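# Sweep paper scraps into the bin with brush and dustpan

## Task

Get every paper scrap off the table and into the bin, using the brush and dustpan provided; neither the brush nor the dustpan may end up in the bin.

## Robot and tools

Robot: two six-joint arms, left_arm and right_arm, each ending in a sixteen-motor hand (left hand on left_arm, right hand on right_arm; the left is a mirror copy). Cameras: cam_high (fixed, on a stand behind the arms), cam_left_wrist and cam_right_wrist, each 896x504 pixels. A brush, a dustpan, paper scraps and a bin are on or near the table. Loose objects may get nudged by outside forces now and then.

Frames. Scene frame: origin at table-top height halfway between the arms, +x out over the table, +y toward left_arm, +z up. Calibrated bases: left_arm at (-0.051, +0.467, 0) m, right_arm at (+0.002, -0.316, 0) m, both almost unrotated. Reported hand poses, velocities and Hand targets are in that arm's own base frame. Motion offsets are along the axes of the arm's current Hand target. Hand point axes (right hand): +z runs along straightened fingers toward the tips, +x goes across the palm away from the thumb, +y points out of the palm face. On the left hand +x points toward the thumb instead. The palm face sits at y = -0.062 m; straight fingertips reach about z = +0.12 m. A rigid mast near the wrist on the palm side (x +0.05 to +0.10, z -0.16 to -0.11, right hand) can strike things.

A row is 48 numbers, each in [-1, 1], always for both arms: left dx, dy, dz, rx, ry, rz; then 16 left hand motor goals; left current_limit; left speed; then the same 24 for the right arm. Pose part: an offset, not a pose, measured from the Hand target held when the action (or move) begins; 1.0 equals 0.6 m for dx/dy/dz and 180 degrees for the rotation vector rx, ry, rz. All six zero re-requests the present Hand target. Per control step the commanded pose is clipped to 70 mm and 16 degrees from the measured hand pose, so one step may fall short.

Hand motor order (both hands): index_mcp, index_abd, index_pip, index_dip, middle_mcp, middle_abd, middle_pip, middle_dip, ring_mcp, ring_abd, ring_pip, ring_dip, thumb_cmc, thumb_axl, thumb_mcp, thumb_ipl. Each is an absolute goal scaled between the hinge stops, not an offset; 0 is itself a goal. Lower numbers curl fingers toward the palm. Straight values: _mcp +0.75, _abd 0.00, _pip +0.58, _dip +0.70, thumb_cmc +0.71, thumb_axl +0.68, thumb_mcp +0.23, thumb_ipl +0.17. current_limit maps -1..+1 to 0..550 mA (floor 11 mA); speed gives (speed+1)/2 of 8.5 rad/s. Initial values are +0.4 and -0.6. To leave a hand unchanged, resend its hand_goal, hand_current_limit and hand_speed.

Tools.
execute_actions(actions, cameras): actions is a list of actions; each action is up to 15 rows of 48 numbers, one row per 1/30 s step, the final row repeated if fewer than 15. Every row counts from the action's starting Hand target. An empty actions list returns state plus images.
move(target, speed, blend, blocking, cameras): target is one 48-number row or a list of up to 15 rows; every row's offsets count from the same starting Hand targets, not chained. speed is the path's top speed in m/s, 0.002 to 1 (default 0.25), turning capped at twice that in rad/s; one value or one per target. blend, in metres, rounds corners at intermediate targets; 0 stops at each. Paths are straight, at most 10 s, do not avoid obstacles, and can overshoot when fast. blocking=false returns after roughly 0.5 s while the move continues. Hand numbers of a later target are applied on arrival there.
wait(seconds 0 to 10, cameras): lets time pass holding commands.
stop(cameras): brakes a running move.
zoom_image(camera, region [x0, y0, x1, y1]): closer look at the latest image of cam_high, cam_left_wrist or cam_right_wrist; region at most 504 by 504 pixels, origin top-left.
clear_fault(arm): clears a reported torque fault on left_arm or right_arm.
finished_scene(scene): ends the current scene, given its number; irreversible.

Results: end_effector_position (m), end_effector_quat_wxyz, velocities (omitted when joints read within noise), Hand target (the last clipped command, origin of the next offsets), joint positions and torques, and per-motor hand_goal, hand_measured, hand_current_ma, hand_state (moving, goal, blocked, overload), plus hand_current_limit and hand_speed. A move adds a line such as move: done, off_target, moving, held or fault, with limits=paced (pose clipped) or limits=held (steps withheld). done means within 3 mm and 2 degrees; neither done nor off_target reveals contact. A hand often settles short of its Hand target; send the remaining gap as an offset.

Avoid: anything leaving the table, including brush and dustpan; dropping or releasing moving items; fast impacts; hard pressing (a target far beyond contact presses harder). Contact torque at a joint's limit (waist 52.2, shoulder 52.2, elbow 43.5, forearm roll 23.4, wrist pitch 14, wrist roll 15.4 N m) triggers a torque fault needing clear_fault. Arms must not collide or squeeze each other's fingers. A finger motor at 495 mA or more for 5 s shuts down for 10 s. Motors heat when holding loads or straining; a MOTOR HOT line appears at 65 °C and at 80 °C the arm brakes for 30 s or more. Keep paths away from an arm's own base, since that can flip its shoulder posture. To release a press, command the target back past the hand point.

Each tool is called after "Request:" as name([rows], argument=value, ...), one row to a line, values as JSON.

## Session

Request:
execute_actions(actions=[])

Scene clock: 0.00 s.
left_arm: end_effector_position=(+0.3480, -0.5393, +0.3761) hand_goal=(+0.754, +0.000, +0.576, +0.696, +0.754, +0.000, +0.576, +0.696, +0.754, +0.000, +0.576, +0.696, +0.714, +0.678, +0.226, +0.168) hand_measured=(+0.754, +0.000, +0.576, +0.696, +0.754, +0.000, +0.576, +0.696, +0.754, +0.000, +0.576, +0.696, +0.714, +0.678, +0.226, +0.168) hand_current_ma=(+0, +0, +0, +0, +0, +0, +0, +0, +0, +0, +0, +0, +0, +0, +0, +0) hand_state=(goal, goal, goal, goal, goal, goal, goal, goal, goal, goal, goal, goal, goal, goal, goal, goal) hand_current_limit=0.40 hand_speed=-0.60 end_effector_quat_wxyz=(+0.262, +0.775, +0.510, -0.265) | right_arm: end_effector_position=(+0.6597, +0.0445, +0.2960) hand_goal=(+0.754, +0.000, +0.576, +0.696, +0.754, +0.000, +0.576, +0.696, +0.754, +0.000, +0.576, +0.696, +0.714, +0.678, +0.226, +0.168) hand_measured=(+0.754, +0.000, +0.576, +0.696, +0.754, +0.000, +0.576, +0.696, +0.754, +0.000, +0.576, +0.696, +0.714, +0.678, +0.226, +0.168) hand_current_ma=(+0, +0, +0, +0, +0, +0, +0, +0, +0, +0, +0, +0, +0, +0, +0, +0) hand_state=(goal, goal, goal, goal, goal, goal, goal, goal, goal, goal, goal, goal, goal, goal, goal, goal) hand_current_limit=0.40 hand_speed=-0.60 end_effector_quat_wxyz=(+0.507, +0.556, +0.423, +0.505)
Joint positions: left_arm=[-0.91 -0.195 -0.95 -1.26 -0.588 2.108] | right_arm=[0.236 -0.831 -0.886 -2.769 -1.543 -1.458]
Joint velocities: within noise
Joint torques (N m): no reading
Hand target: left_arm +0.3480, -0.5393, +0.3761; +0.262, +0.775, +0.510, -0.265 | right_arm +0.6597, +0.0445, +0.2960; +0.507, +0.556, +0.423, +0.505

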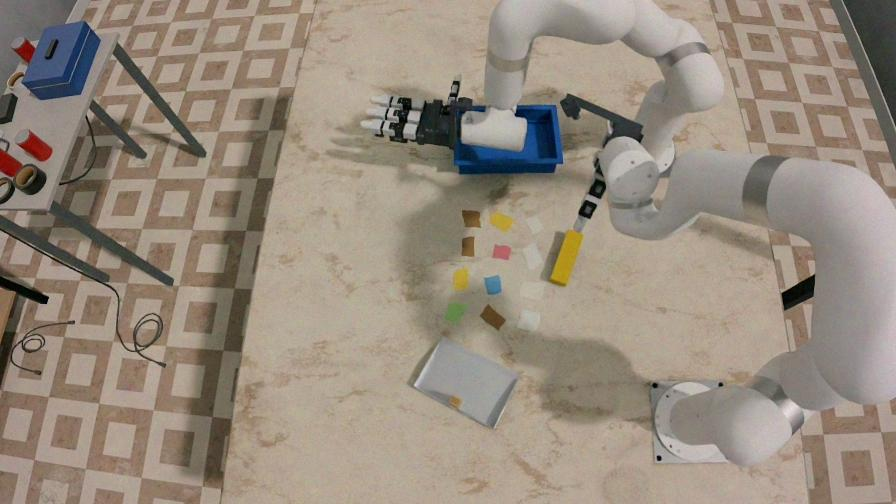

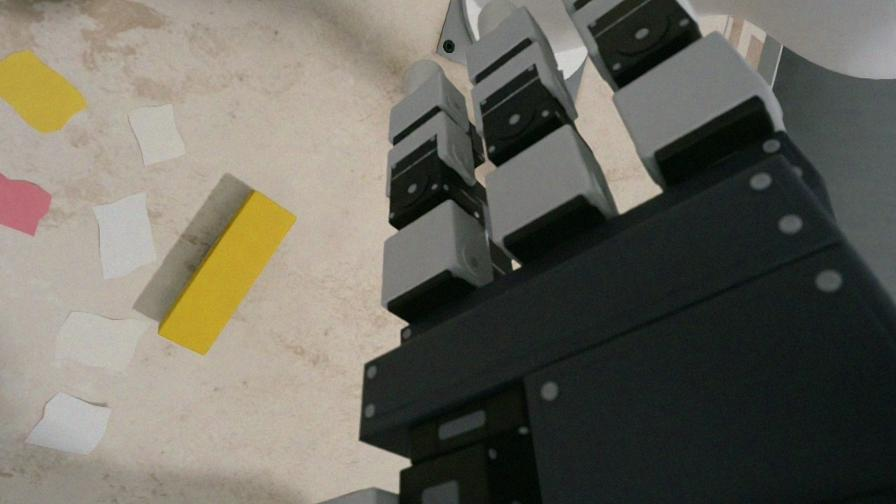

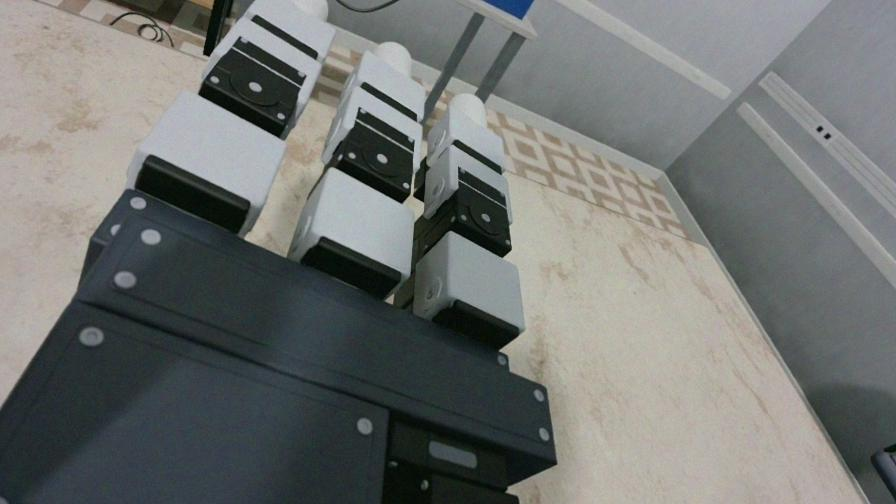

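Request:
zoom_image(camera="cam_high", region=[400, 180, 620, 440])

Request:
zoom_image(camera="cam_high", region=[340, 60, 660, 240])

Request:
zoom_image(camera="cam_left_wrist", region=[0, 30, 400, 480])

Scaled by 1.938 from the camera's 896x504 image, which has a finer 1280x720 frame.

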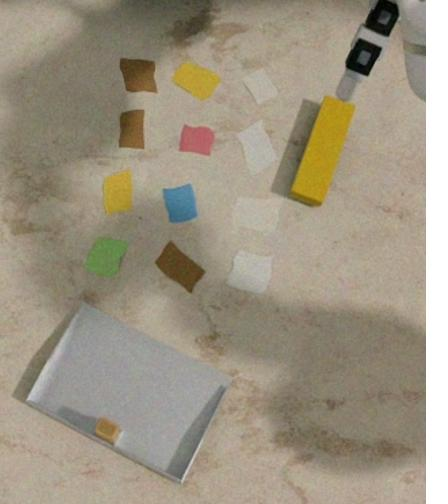

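Scaled by 1.575 from the camera's 896x504 image, which has a finer 1280x720 frame.

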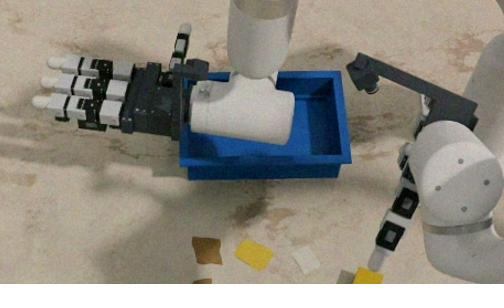

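Scaled by 1.120 from the camera's 896x504 image, which has a finer 1280x720 frame.

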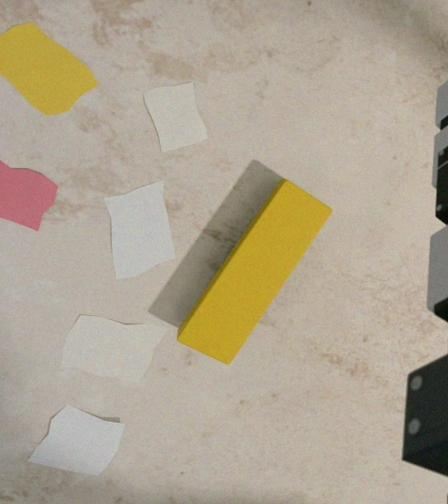

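Request:
move(target=[0,0,-0.35,0,0,0,0.754,0,0.576,0.696,0.754,0,0.576,0.696,0.754,0,0.576,0.696,0.714,0.678,0.226,0.168,0.4,-0.6,0,0,-0.4,0,0,0,0.754,0,0.576,0.696,0.754,0,0.576,0.696,0.754,0,0.576,0.696,0.714,0.678,0.226,0.168,0.4,-0.6], cameras=["all"])

Scene clock: 6.53 s.
left_arm: end_effector_position=(+0.3630, -0.4683, +0.4519) hand_goal=(+0.754, +0.000, +0.576, +0.696, +0.754, +0.000, +0.576, +0.696, +0.754, +0.000, +0.576, +0.696, +0.714, +0.678, +0.226, +0.168) hand_measured=(+0.754, +0.000, +0.576, +0.696, +0.754, +0.000, +0.576, +0.696, +0.754, +0.000, +0.576, +0.696, +0.714, +0.678, +0.224, +0.168) hand_current_ma=(-1, +0, +0, +0, -1, +0, +0, +0, -1, +0, +0, +0, +0, -1, -2, +0) hand_state=(goal, goal, goal, goal, goal, goal, goal, goal, goal, goal, goal, goal, goal, goal, goal, goal) hand_current_limit=0.40 hand_speed=-0.60 end_effector_quat_wxyz=(+0.262, +0.775, +0.510, -0.265) | right_arm: end_effector_position=(+0.5968, +0.0530, +0.2942) hand_goal=(+0.754, +0.000, +0.576, +0.696, +0.754, +0.000, +0.576, +0.696, +0.754, +0.000, +0.576, +0.696, +0.714, +0.678, +0.226, +0.168) hand_measured=(+0.764, +0.000, +0.576, +0.696, +0.762, +0.000, +0.576, +0.696, +0.762, +0.000, +0.576, +0.696, +0.720, +0.678, +0.226, +0.168) hand_current_ma=(+21, +0, +1, +0, +20, +0, +1, +0, +18, +0, +1, +0, +13, -1, +0, +0) hand_state=(goal, goal, goal, goal, goal, goal, goal, goal, goal, goal, goal, goal, goal, goal, goal, goal) hand_current_limit=0.40 hand_speed=-0.60 end_effector_quat_wxyz=(+0.507, +0.555, +0.424, +0.505)
Joint positions: left_arm=[-0.782 -0.01 -0.929 -1.032 -0.743 1.929] | right_arm=[0.292 -0.781 -0.729 -2.713 -1.642 -1.418]
Joint torques (N m): left_arm=[6.23 42.44 -22.91 1.75 -2.36 -0.88] | right_arm=[-16.87 14.26 -11.75 -2.94 0.72 -1.74]
Hand target: left_arm +0.3630, -0.4683, +0.4520; +0.262, +0.775, +0.510, -0.265 (not the last commanded pose) | right_arm +0.5968, +0.0530, +0.2942; +0.507, +0.555, +0.424, +0.505 (not the last commanded pose)
Off the commanded pose: left_arm 0.105 m, 0 deg | right_arm 0.176 m, 0 deg.
move: held (right_arm; a check stopped the path), off_target (left_arm; braked when a check withheld steps of right_arm); limits=held
pose unreachable (right arm): on one or more control steps of this call, first in action 0 (counted from 0), this arm could not follow its commanded pose, so it was not sent that pose on those steps. It may still have moved: this result reports where it is.
cause: moving toward the commanded pose would bring two parts of the arm too close to each other (joints 5 (wrist pitch) and 6 (wrist roll) lie between them).

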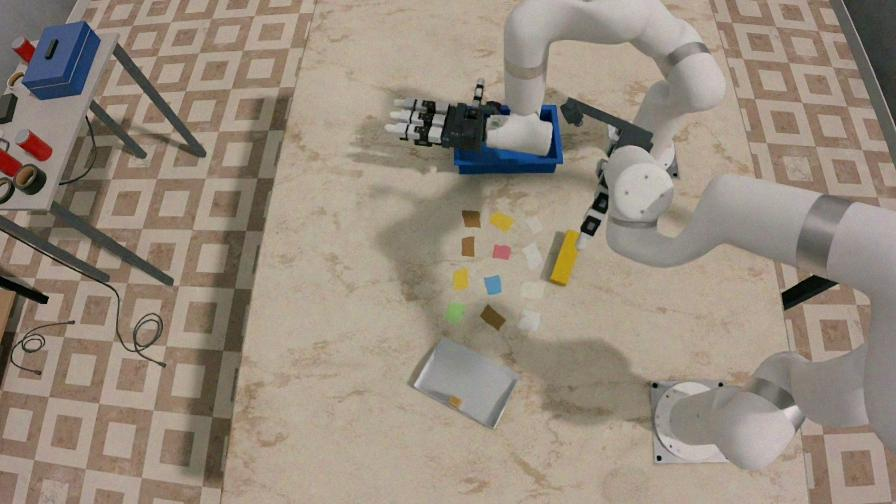

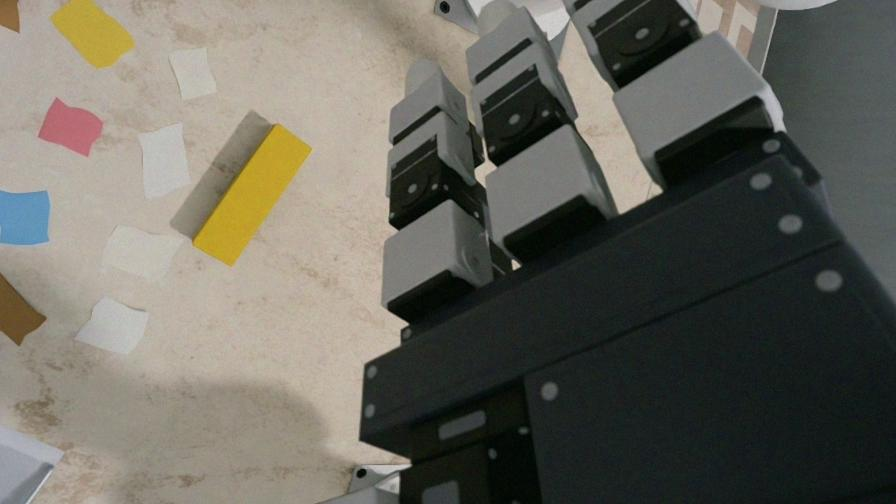

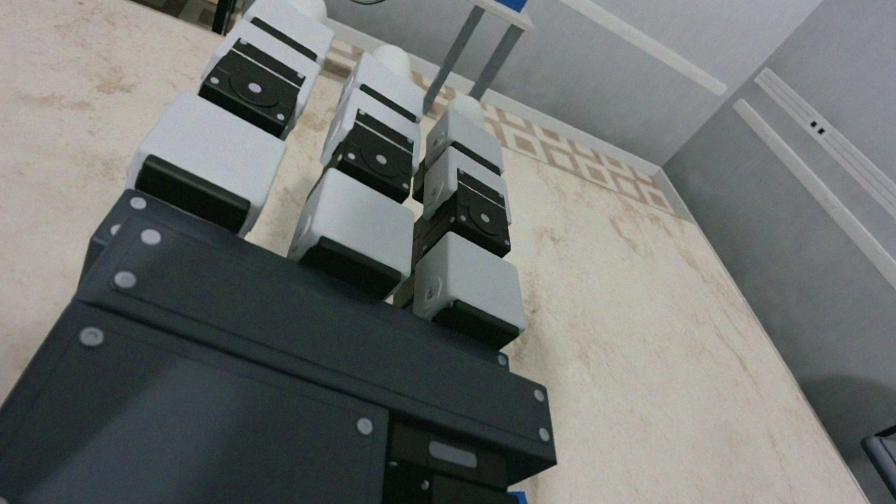

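Request:
move(target=[0.358,0.170,-0.2355,0.1806,0.1827,0.3515,0.754,0,0.576,0.696,0.754,0,0.576,0.696,0.754,0,0.576,0.696,0.714,0.678,0.226,0.168,0.4,-0.6,0,0,0,0,0,0,0.754,0,0.576,0.696,0.754,0,0.576,0.696,0.754,0,0.576,0.696,0.714,0.678,0.226,0.168,0.4,-0.6], cameras=["all"])

Scene clock: 10.73 s.
left_arm: end_effector_position=(+0.5508, -0.2675, +0.4224) hand_goal=(+0.754, +0.000, +0.576, +0.696, +0.754, +0.000, +0.576, +0.696, +0.754, +0.000, +0.576, +0.696, +0.714, +0.678, +0.226, +0.168) hand_measured=(+0.754, +0.000, +0.576, +0.696, +0.754, +0.000, +0.576, +0.696, +0.754, +0.000, +0.576, +0.696, +0.714, +0.678, +0.224, +0.168) hand_current_ma=(-1, +0, +0, +0, -1, +0, +0, +0, -1, +0, +0, +0, +0, -1, -3, +0) hand_state=(goal, goal, goal, goal, goal, goal, goal, goal, goal, goal, goal, goal, goal, goal, goal, goal) hand_current_limit=0.40 hand_speed=-0.60 end_effector_quat_wxyz=(+0.000, +1.000, +0.000, +0.000) | right_arm: end_effector_position=(+0.5968, +0.0530, +0.2942) hand_goal=(+0.754, +0.000, +0.576, +0.696, +0.754, +0.000, +0.576, +0.696, +0.754, +0.000, +0.576, +0.696, +0.714, +0.678, +0.226, +0.168) hand_measured=(+0.764, +0.000, +0.576, +0.696, +0.762, +0.000, +0.576, +0.696, +0.762, +0.000, +0.576, +0.696, +0.720, +0.678, +0.226, +0.168) hand_current_ma=(+21, +0, +1, +0, +20, +0, +1, +0, +18, +0, +1, +0, +13, -1, +0, +0) hand_state=(goal, goal, goal, goal, goal, goal, goal, goal, goal, goal, goal, goal, goal, goal, goal, goal) hand_current_limit=0.40 hand_speed=-0.60 end_effector_quat_wxyz=(+0.507, +0.555, +0.424, +0.505)
Joint positions: left_arm=[-0.333 -0.304 -1.328 0.001 -1.023 2.807] | right_arm=[0.292 -0.781 -0.73 -2.713 -1.642 -1.418]
Joint torques (N m): left_arm=[7.28 18.27 -22.42 3.17 2.3 0.83] | right_arm=[-18.31 14.02 -10.72 -3.17 0.68 -1.64]
Hand target: left_arm +0.5508, -0.2675, +0.4224; +0.000, +1.000, +0.000, +0.000 | right_arm +0.5968, +0.0530, +0.2942; +0.507, +0.555, +0.424, +0.505
Off the commanded pose: left_arm 0.000 m, 0 deg | right_arm 0.000 m, 0 deg.
move: done

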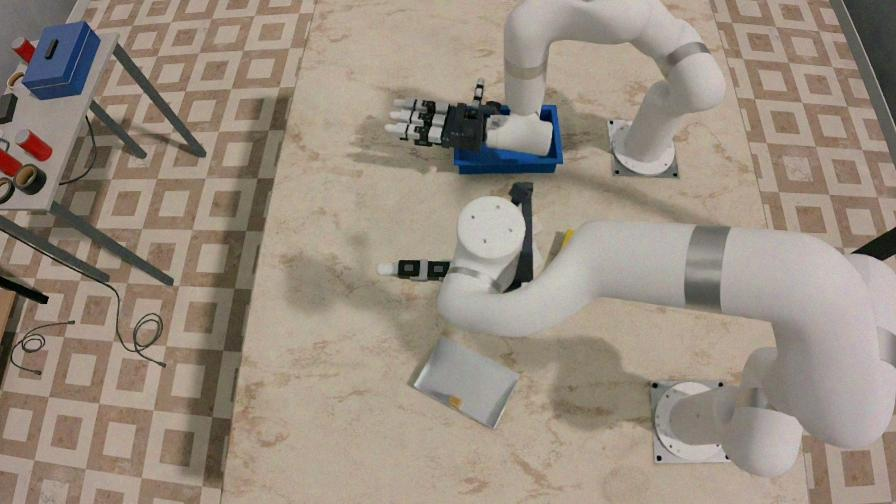

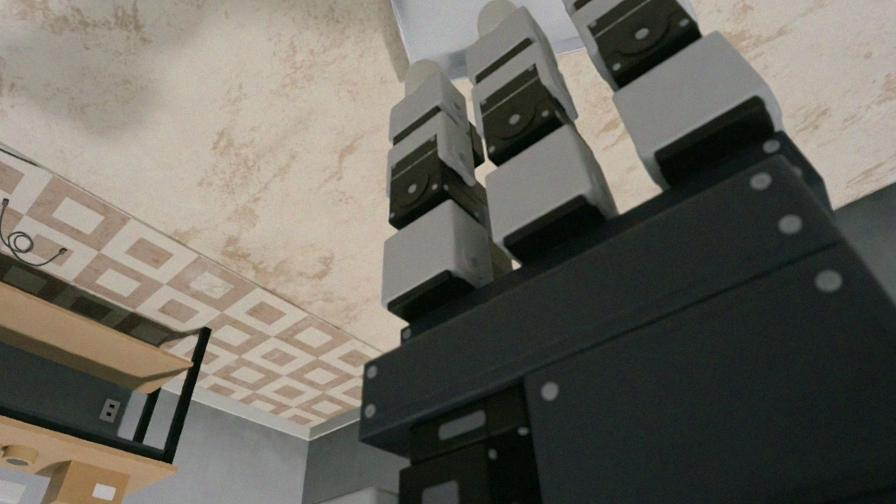

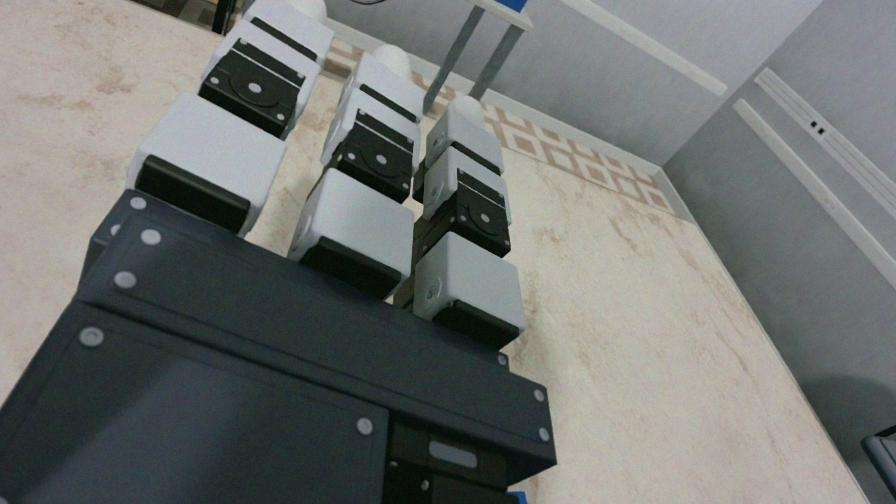

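Request:
move(target=[-0.35,-0.15,0.05,0,0,0,0.754,0,0.576,0.696,0.754,0,0.576,0.696,0.754,0,0.576,0.696,0.714,0.678,0.226,0.168,0.4,-0.6,0,0,0,0,0,0,0.754,0,0.576,0.696,0.754,0,0.576,0.696,0.754,0,0.576,0.696,0.714,0.678,0.226,0.168,0.4,-0.6], cameras=["all"])

Scene clock: 12.83 s.
left_arm: end_effector_position=(+0.3408, -0.1776, +0.3923) hand_goal=(+0.754, +0.000, +0.576, +0.696, +0.754, +0.000, +0.576, +0.696, +0.754, +0.000, +0.576, +0.696, +0.714, +0.678, +0.226, +0.168) hand_measured=(+0.754, +0.000, +0.576, +0.696, +0.754, +0.000, +0.576, +0.696, +0.754, +0.000, +0.576, +0.696, +0.714, +0.678, +0.224, +0.168) hand_current_ma=(-1, +0, +0, +0, -1, +0, +0, +0, -1, +0, +0, +0, +0, -1, -3, +0) hand_state=(goal, goal, goal, goal, goal, goal, goal, goal, goal, goal, goal, goal, goal, goal, goal, goal) hand_current_limit=0.40 hand_speed=-0.60 end_effector_quat_wxyz=(+0.000, +1.000, +0.000, +0.000) | right_arm: end_effector_position=(+0.5968, +0.0530, +0.2942) hand_goal=(+0.754, +0.000, +0.576, +0.696, +0.754, +0.000, +0.576, +0.696, +0.754, +0.000, +0.576, +0.696, +0.714, +0.678, +0.226, +0.168) hand_measured=(+0.764, +0.000, +0.576, +0.696, +0.762, +0.000, +0.576, +0.696, +0.762, +0.000, +0.576, +0.696, +0.720, +0.678, +0.226, +0.168) hand_current_ma=(+21, +0, +1, +0, +20, +0, +1, +0, +18, +0, +1, +0, +13, -1, +0, +0) hand_state=(goal, goal, goal, goal, goal, goal, goal, goal, goal, goal, goal, goal, goal, goal, goal, goal) hand_current_limit=0.40 hand_speed=-0.60 end_effector_quat_wxyz=(+0.507, +0.555, +0.424, +0.505)
Joint positions: left_arm=[-0.284 0.264 -0.68 0.001 -0.944 2.857] | right_arm=[0.292 -0.781 -0.73 -2.713 -1.642 -1.418]
Joint torques (N m): left_arm=[6.63 29.09 -8.93 -1.54 -2.14 0.76] | right_arm=[-17.35 14.99 -11.49 -3.13 0.68 -1.73]
Hand target: left_arm +0.3408, -0.1776, +0.3923; +0.000, +1.000, +0.000, +0.000 | right_arm +0.5968, +0.0530, +0.2942; +0.507, +0.555, +0.424, +0.505
Off the commanded pose: left_arm 0.000 m, 0 deg | right_arm 0.000 m, 0 deg.
move: done

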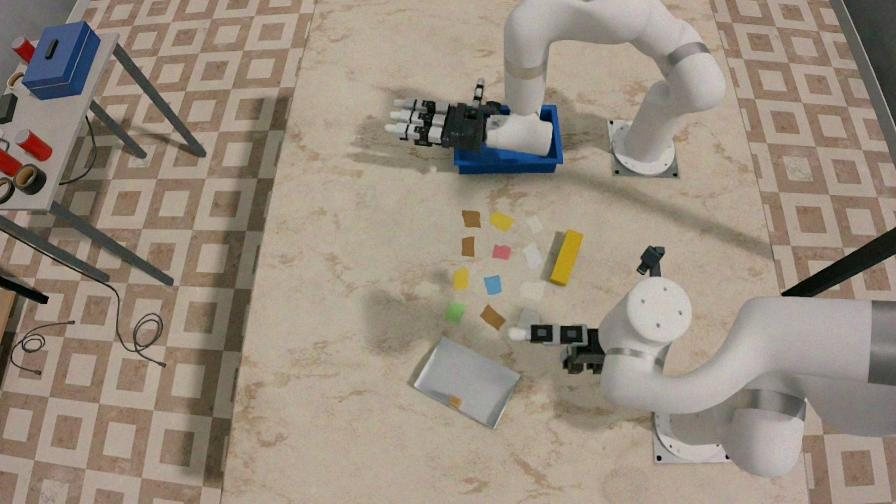

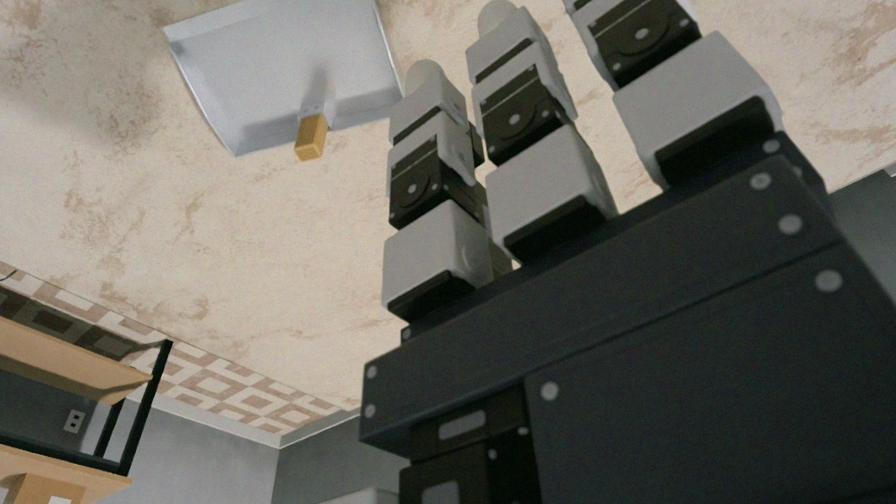

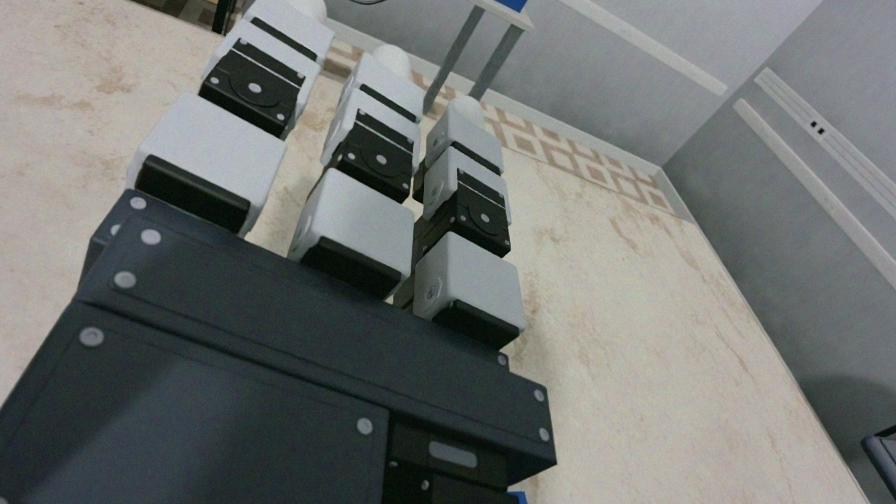

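Request:
zoom_image(camera="cam_left_wrist", region=[120, 0, 440, 200])

Request:
zoom_image(camera="cam_high", region=[380, 200, 620, 440])

Scaled by 1.575 from the camera's 896x504 image, which has a finer 1280x720 frame.

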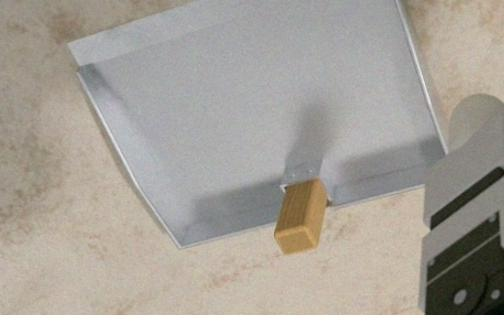

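Scaled by 2.100 from the camera's 896x504 image, which has a finer 1280x720 frame.

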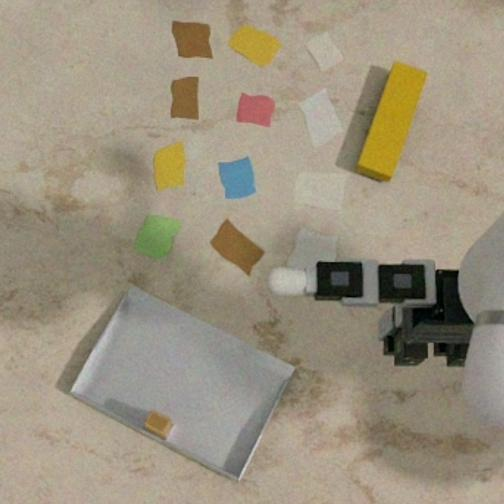

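Request:
move([
  [0.297,-0.213,0.0,-0.275,-0.4432,-0.275,0.754,0,0.576,0.696,0.754,0,0.576,0.696,0.754,0,0.576,0.696,0.714,0.678,0.226,0.168,0.4,-0.6,0,0,0,0,0,0,0.754,0,0.576,0.696,0.754,0,0.576,0.696,0.754,0,0.576,0.696,0.714,0.678,0.226,0.168,0.4,-0.6],
  [0.297,-0.213,0.25,-0.275,-0.4432,-0.275,0.754,0,0.576,0.696,0.754,0,0.576,0.696,0.754,0,0.576,0.696,0.714,0.678,0.226,0.168,0.4,-0.6,0,0,0,0,0,0,0.754,0,0.576,0.696,0.754,0,0.576,0.696,0.754,0,0.576,0.696,0.714,0.678,0.226,0.168,0.4,-0.6],
], cameras=["all"])

Scene clock: 22.00 s.
left_arm: end_effector_position=(+0.5190, -0.0495, +0.2426) hand_goal=(+0.754, +0.000, +0.576, +0.696, +0.754, +0.000, +0.576, +0.696, +0.754, +0.000, +0.576, +0.696, +0.714, +0.678, +0.226, +0.168) hand_measured=(+0.754, +0.002, +0.576, +0.696, +0.754, +0.002, +0.576, +0.696, +0.754, +0.002, +0.576, +0.696, +0.714, +0.678, +0.224, +0.168) hand_current_ma=(-1, +1, +0, +0, -1, +1, +0, +0, -1, +1, +0, +0, +0, -1, -3, +0) hand_state=(goal, goal, goal, goal, goal, goal, goal, goal, goal, goal, goal, goal, goal, goal, goal, goal) hand_current_limit=0.40 hand_speed=-0.60 end_effector_quat_wxyz=(+0.373, +0.601, +0.373, -0.600) | right_arm: end_effector_position=(+0.5968, +0.0530, +0.2942) hand_goal=(+0.754, +0.000, +0.576, +0.696, +0.754, +0.000, +0.576, +0.696, +0.754, +0.000, +0.576, +0.696, +0.714, +0.678, +0.226, +0.168) hand_measured=(+0.764, +0.000, +0.576, +0.696, +0.762, +0.000, +0.576, +0.696, +0.762, +0.000, +0.576, +0.696, +0.720, +0.678, +0.226, +0.168) hand_current_ma=(+21, +0, +1, +0, +20, +0, +1, +0, +18, +0, +1, +0, +13, -1, +0, +0) hand_state=(goal, goal, goal, goal, goal, goal, goal, goal, goal, goal, goal, goal, goal, goal, goal, goal) hand_current_limit=0.40 hand_speed=-0.60 end_effector_quat_wxyz=(+0.507, +0.555, +0.424, +0.505)
Joint positions: left_arm=[0.33 -0.85 -1.176 -0.808 -1.799 2.909] | right_arm=[0.292 -0.781 -0.73 -2.713 -1.642 -1.418]
Joint torques (N m): left_arm=[-6.95 28.86 -17.57 2.07 1.07 0.87] | right_arm=[-17.52 15.11 -11.11 -3.34 0.72 -1.85]
Hand target: left_arm +0.5191, -0.0496, +0.2425; +0.373, +0.601, +0.373, -0.600 | right_arm +0.5968, +0.0530, +0.2942; +0.507, +0.555, +0.424, +0.505
Off the commanded pose: left_arm 0.000 m, 0 deg | right_arm 0.000 m, 0 deg.
move: done

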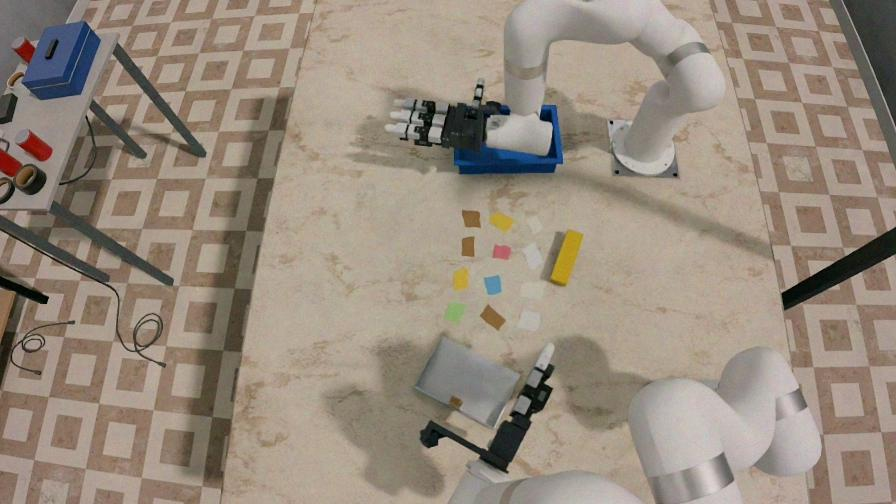

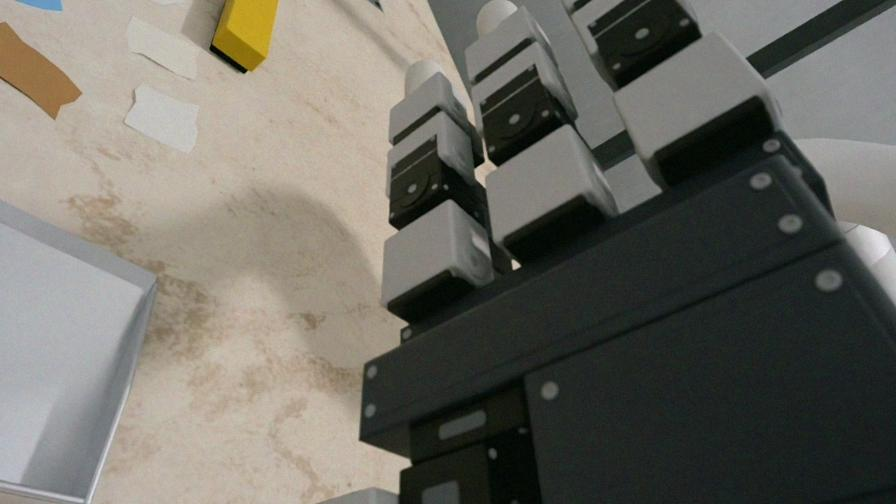

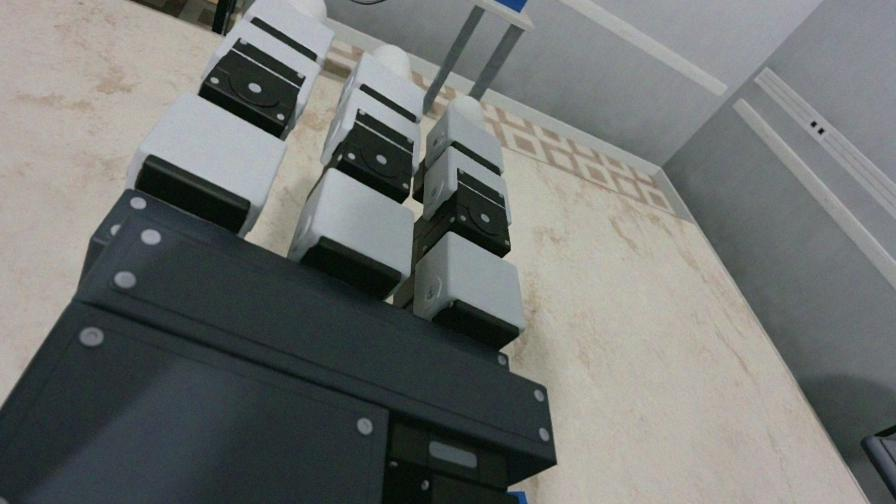

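Request:
move(target=[0.1,-0.05,-0.27,0,0,0,0.754,0,0.576,0.696,0.754,0,0.576,0.696,0.754,0,0.576,0.696,0.714,0.678,0.226,0.168,0.4,-0.6,0,0,0,0,0,0,0.754,0,0.576,0.696,0.754,0,0.576,0.696,0.754,0,0.576,0.696,0.714,0.678,0.226,0.168,0.4,-0.6], cameras=["all"])

Scene clock: 23.70 s.
left_arm: end_effector_position=(+0.5641, +0.1090, +0.1827) hand_goal=(+0.754, +0.000, +0.576, +0.696, +0.754, +0.000, +0.576, +0.696, +0.754, +0.000, +0.576, +0.696, +0.714, +0.678, +0.226, +0.168) hand_measured=(+0.754, +0.002, +0.576, +0.696, +0.754, +0.002, +0.576, +0.696, +0.754, +0.002, +0.576, +0.696, +0.714, +0.678, +0.224, +0.168) hand_current_ma=(-1, +1, +0, +0, -1, +1, +0, +0, -1, +1, +0, +0, +0, -1, -2, +0) hand_state=(goal, goal, goal, goal, goal, goal, goal, goal, goal, goal, goal, goal, goal, goal, goal, goal) hand_current_limit=0.40 hand_speed=-0.60 end_effector_quat_wxyz=(+0.373, +0.601, +0.373, -0.600) | right_arm: end_effector_position=(+0.5968, +0.0530, +0.2942) hand_goal=(+0.754, +0.000, +0.576, +0.696, +0.754, +0.000, +0.576, +0.696, +0.754, +0.000, +0.576, +0.696, +0.714, +0.678, +0.226, +0.168) hand_measured=(+0.764, +0.000, +0.576, +0.696, +0.762, +0.000, +0.576, +0.696, +0.762, +0.000, +0.576, +0.696, +0.720, +0.678, +0.226, +0.168) hand_current_ma=(+21, +0, +1, +0, +20, +0, +1, +0, +18, +0, +1, +0, +13, -1, +0, +0) hand_state=(goal, goal, goal, goal, goal, goal, goal, goal, goal, goal, goal, goal, goal, goal, goal, goal) hand_current_limit=0.40 hand_speed=-0.60 end_effector_quat_wxyz=(+0.507, +0.555, +0.424, +0.505)
Joint positions: left_arm=[0.531 -1.154 -1.61 -0.63 -1.947 2.879] | right_arm=[0.292 -0.781 -0.73 -2.713 -1.642 -1.418]
Joint torques (N m): left_arm=[5.09 37.15 -18.3 2.43 -3.53 -0.64] | right_arm=[-16.64 14.63 -11.19 -2.63 0.65 -1.73]
Hand target: left_arm +0.5641, +0.1090, +0.1827; +0.373, +0.601, +0.373, -0.600 | right_arm +0.5968, +0.0530, +0.2942; +0.507, +0.555, +0.424, +0.505
Off the commanded pose: left_arm 0.000 m, 0 deg | right_arm 0.000 m, 0 deg.
move: done

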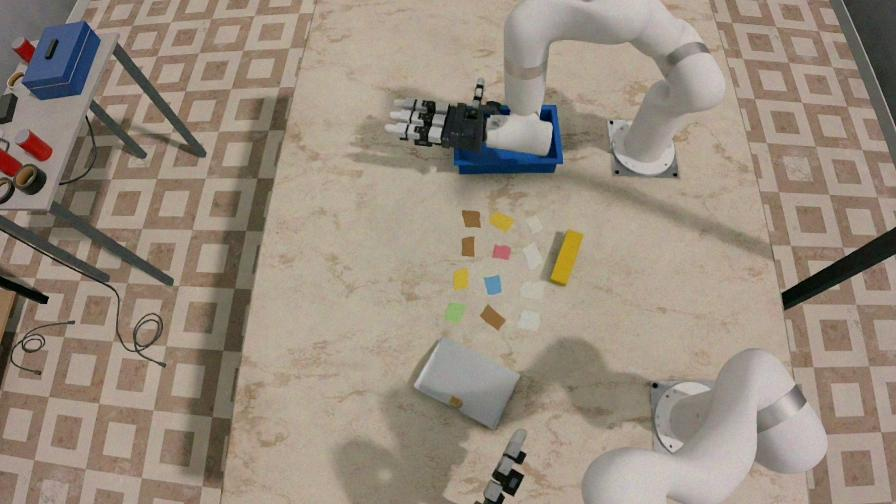

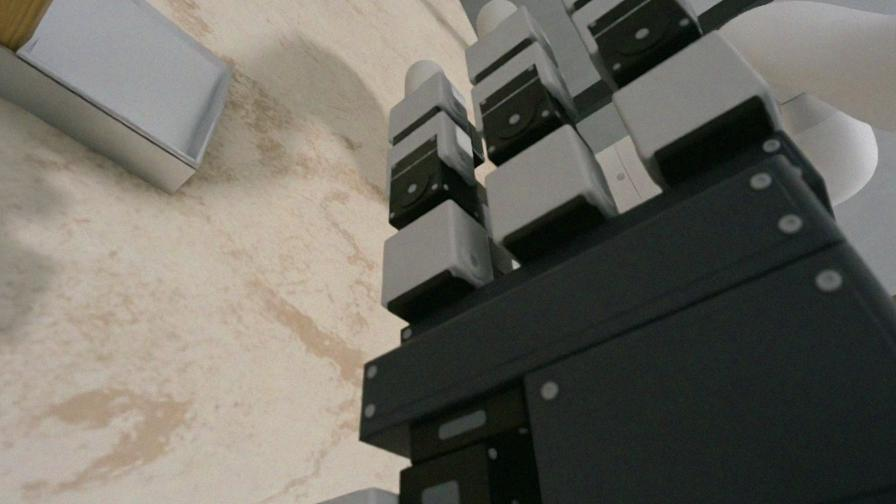

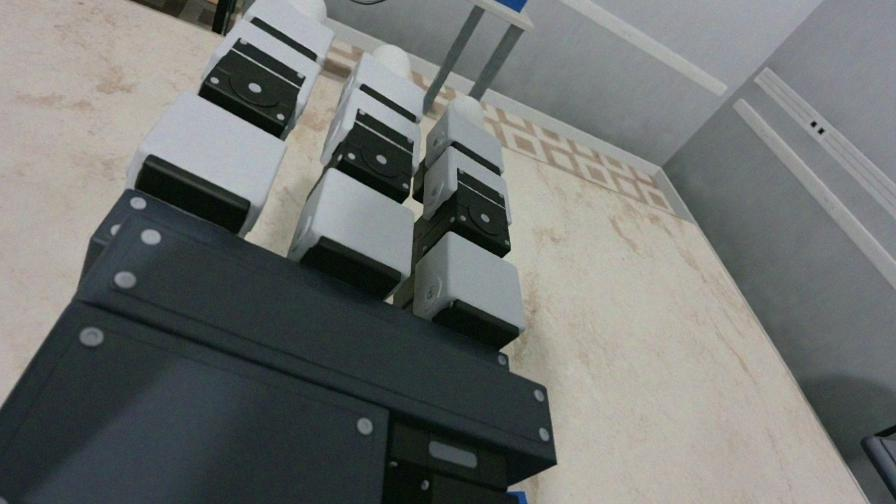

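Request:
move(target=[0,0.17,-0.1,0,0,0,0.754,0,0.576,0.696,0.754,0,0.576,0.696,0.754,0,0.576,0.696,0.714,0.678,0.226,0.168,0.4,-0.6,0,0,0,0,0,0,0.754,0,0.576,0.696,0.754,0,0.576,0.696,0.754,0,0.576,0.696,0.714,0.678,0.226,0.168,0.4,-0.6], cameras=["all"])

Request:
zoom_image(camera="cam_left_wrist", region=[0, 0, 400, 300])

Scene clock: 25.40 s.
left_arm: end_effector_position=(+0.6821, +0.1175, +0.1828) hand_goal=(+0.754, +0.000, +0.576, +0.696, +0.754, +0.000, +0.576, +0.696, +0.754, +0.000, +0.576, +0.696, +0.714, +0.678, +0.226, +0.168) hand_measured=(+0.754, +0.002, +0.576, +0.696, +0.754, +0.002, +0.576, +0.696, +0.754, +0.002, +0.576, +0.696, +0.714, +0.678, +0.224, +0.168) hand_current_ma=(-1, +1, +0, +0, -1, +1, +0, +0, -1, +1, +0, +0, +0, -1, -2, +0) hand_state=(goal, goal, goal, goal, goal, goal, goal, goal, goal, goal, goal, goal, goal, goal, goal, goal) hand_current_limit=0.40 hand_speed=-0.60 end_effector_quat_wxyz=(+0.373, +0.601, +0.373, -0.600) | right_arm: end_effector_position=(+0.5968, +0.0530, +0.2942) hand_goal=(+0.754, +0.000, +0.576, +0.696, +0.754, +0.000, +0.576, +0.696, +0.754, +0.000, +0.576, +0.696, +0.714, +0.678, +0.226, +0.168) hand_measured=(+0.764, +0.000, +0.576, +0.696, +0.762, +0.000, +0.576, +0.696, +0.762, +0.000, +0.576, +0.696, +0.720, +0.678, +0.226, +0.168) hand_current_ma=(+21, +0, +1, +0, +20, +0, +1, +0, +18, +0, +1, +0, +13, -1, +0, +0) hand_state=(goal, goal, goal, goal, goal, goal, goal, goal, goal, goal, goal, goal, goal, goal, goal, goal) hand_current_limit=0.40 hand_speed=-0.60 end_effector_quat_wxyz=(+0.507, +0.555, +0.424, +0.505)
Joint positions: left_arm=[0.464 -1.439 -2.19 -0.801 -2.145 2.63] | right_arm=[0.292 -0.781 -0.73 -2.713 -1.642 -1.418]
Joint torques (N m): left_arm=[-9.21 44.66 -20.34 -2.55 -3.3 -0.77] | right_arm=[-17.44 15.2 -10.89 -3.11 0.72 -1.7]
Hand target: left_arm +0.6821, +0.1175, +0.1828; +0.373, +0.601, +0.373, -0.600 | right_arm +0.5968, +0.0530, +0.2942; +0.507, +0.555, +0.424, +0.505
Off the commanded pose: left_arm 0.000 m, 0 deg | right_arm 0.000 m, 0 deg.
move: done

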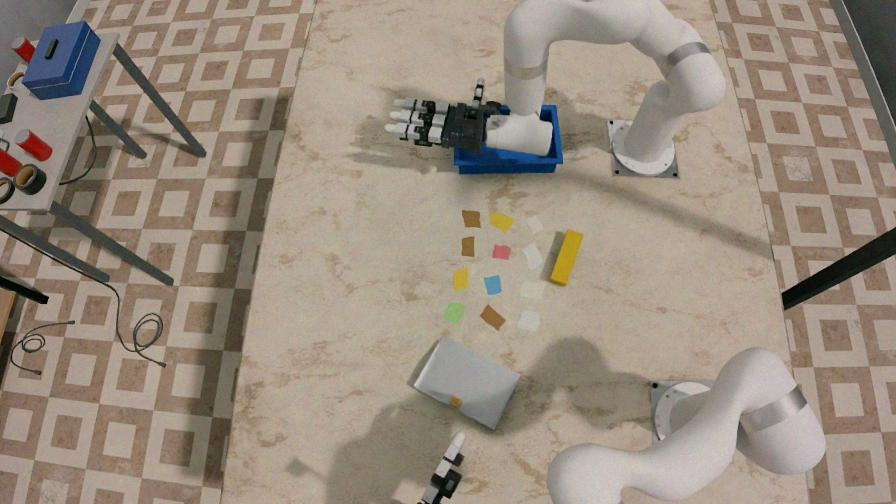

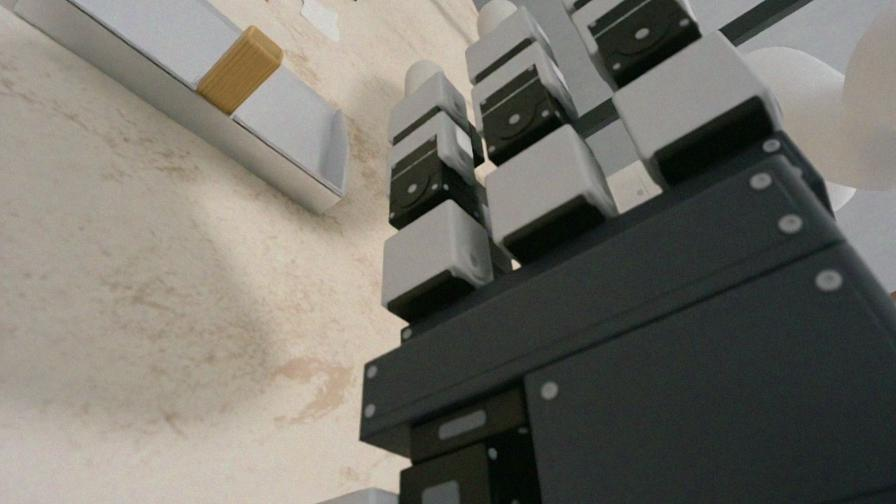

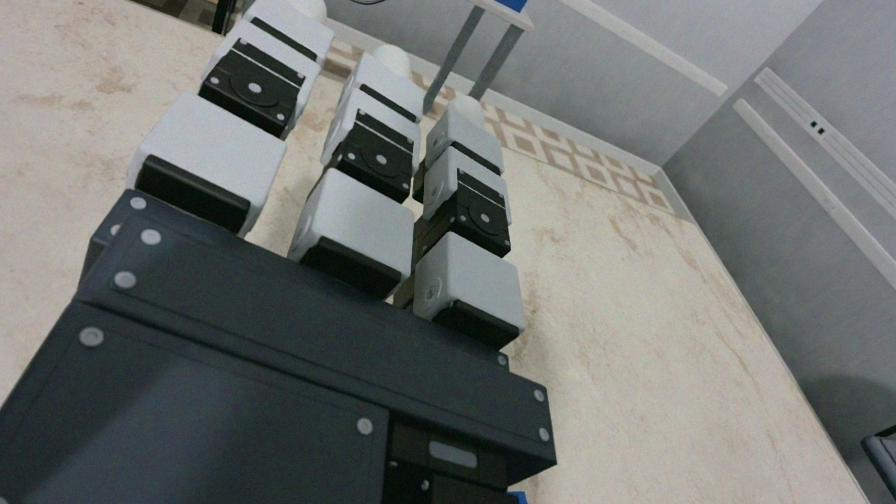

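Scaled by 1.260 from the camera's 896x504 image, which has a finer 1280x720 frame.

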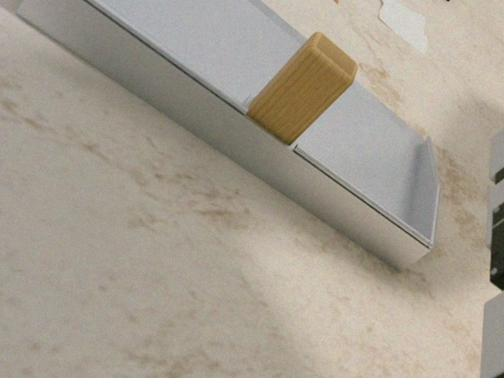

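Request:
move(target=[0,0,-0.05,0,0,0,0.754,0,0.576,0.696,0.754,0,0.576,0.696,0.754,0,0.576,0.696,0.714,0.678,0.226,0.168,0.4,-0.6,-0.053,0.114,-0.249,0.5,0,0,0.754,0,0.576,0.696,0.754,0,0.576,0.696,0.754,0,0.576,0.696,0.714,0.678,0.226,0.168,0.4,-0.6], cameras=["all"])

Scene clock: 38.13 s.
left_arm: end_effector_position=(+0.6949, +0.1440, +0.1828) hand_goal=(+0.754, +0.000, +0.576, +0.696, +0.754, +0.000, +0.576, +0.696, +0.754, +0.000, +0.576, +0.696, +0.714, +0.678, +0.226, +0.168) hand_measured=(+0.754, +0.002, +0.576, +0.696, +0.754, +0.002, +0.576, +0.696, +0.754, +0.002, +0.576, +0.696, +0.714, +0.678, +0.224, +0.168) hand_current_ma=(-1, +1, +0, +0, -1, +1, +0, +0, -1, +1, +0, +0, +0, -1, -2, +0) hand_state=(goal, goal, goal, goal, goal, goal, goal, goal, goal, goal, goal, goal, goal, goal, goal, goal) hand_current_limit=0.40 hand_speed=-0.60 end_effector_quat_wxyz=(+0.379, +0.603, +0.388, -0.585) | right_arm: end_effector_position=(+0.4419, +0.0333, +0.3542) hand_goal=(+0.754, +0.000, +0.576, +0.696, +0.754, +0.000, +0.576, +0.696, +0.754, +0.000, +0.576, +0.696, +0.714, +0.678, +0.226, +0.168) hand_measured=(+0.756, +0.000, +0.576, +0.696, +0.756, +0.000, +0.576, +0.696, +0.756, +0.000, +0.576, +0.696, +0.716, +0.678, +0.224, +0.168) hand_current_ma=(+2, +0, +1, +0, +2, +0, +1, +0, +2, +0, +1, +0, +5, -1, -5, +0) hand_state=(goal, goal, goal, goal, goal, goal, goal, goal, goal, goal, goal, goal, goal, goal, goal, goal) hand_current_limit=0.40 hand_speed=-0.60 end_effector_quat_wxyz=(-0.034, +0.751, +0.657, +0.057)
Joint positions: left_arm=[0.491 -1.497 -2.316 -0.825 -2.164 2.577] | right_arm=[0.111 0.16 -0.672 -2.969 0.785 -1.445]
Joint torques (N m): left_arm=[7.06 44.06 -20.95 -2.43 -3.27 -0.84] | right_arm=[-18.52 -3.43 -19.38 2.19 2.44 -1.69]
Hand target: left_arm +0.6954, +0.1444, +0.1828; +0.373, +0.601, +0.373, -0.600 | right_arm +0.4419, +0.0333, +0.3542; -0.034, +0.751, +0.657, +0.057
Off the commanded pose: left_arm 0.001 m, 3 deg | right_arm 0.000 m, 0 deg.
joint sent to its limit (left arm) — joint 5 (wrist pitch), lower limit. The joint targets are off in orientation, not in position.
move: off_target (left_arm)

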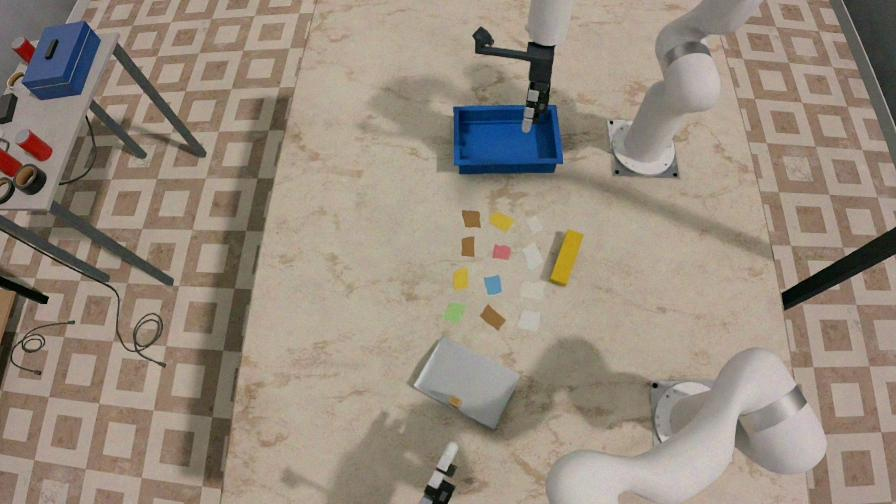

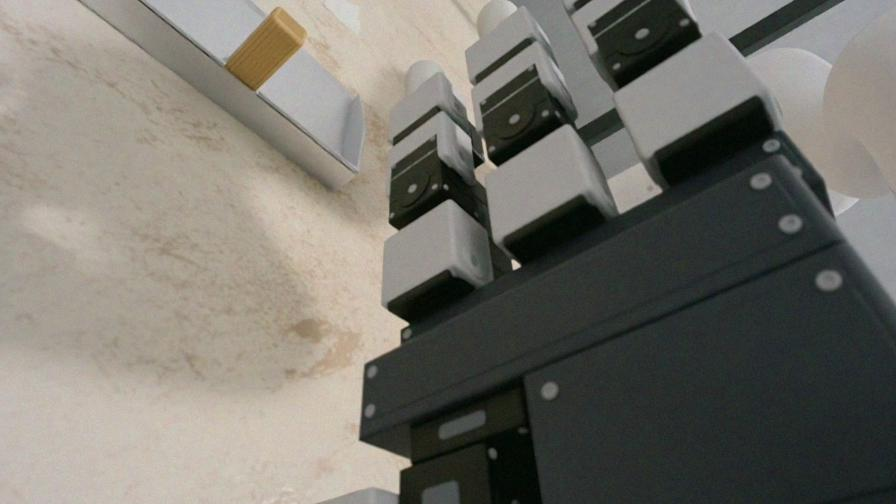

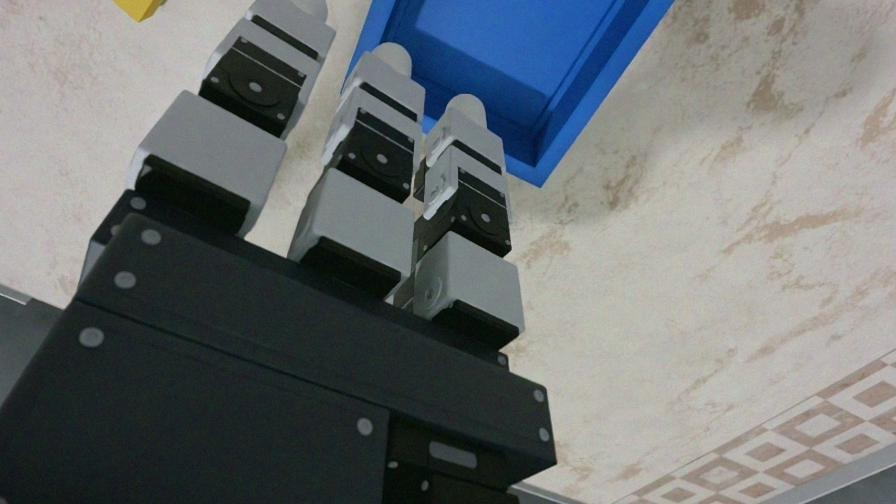

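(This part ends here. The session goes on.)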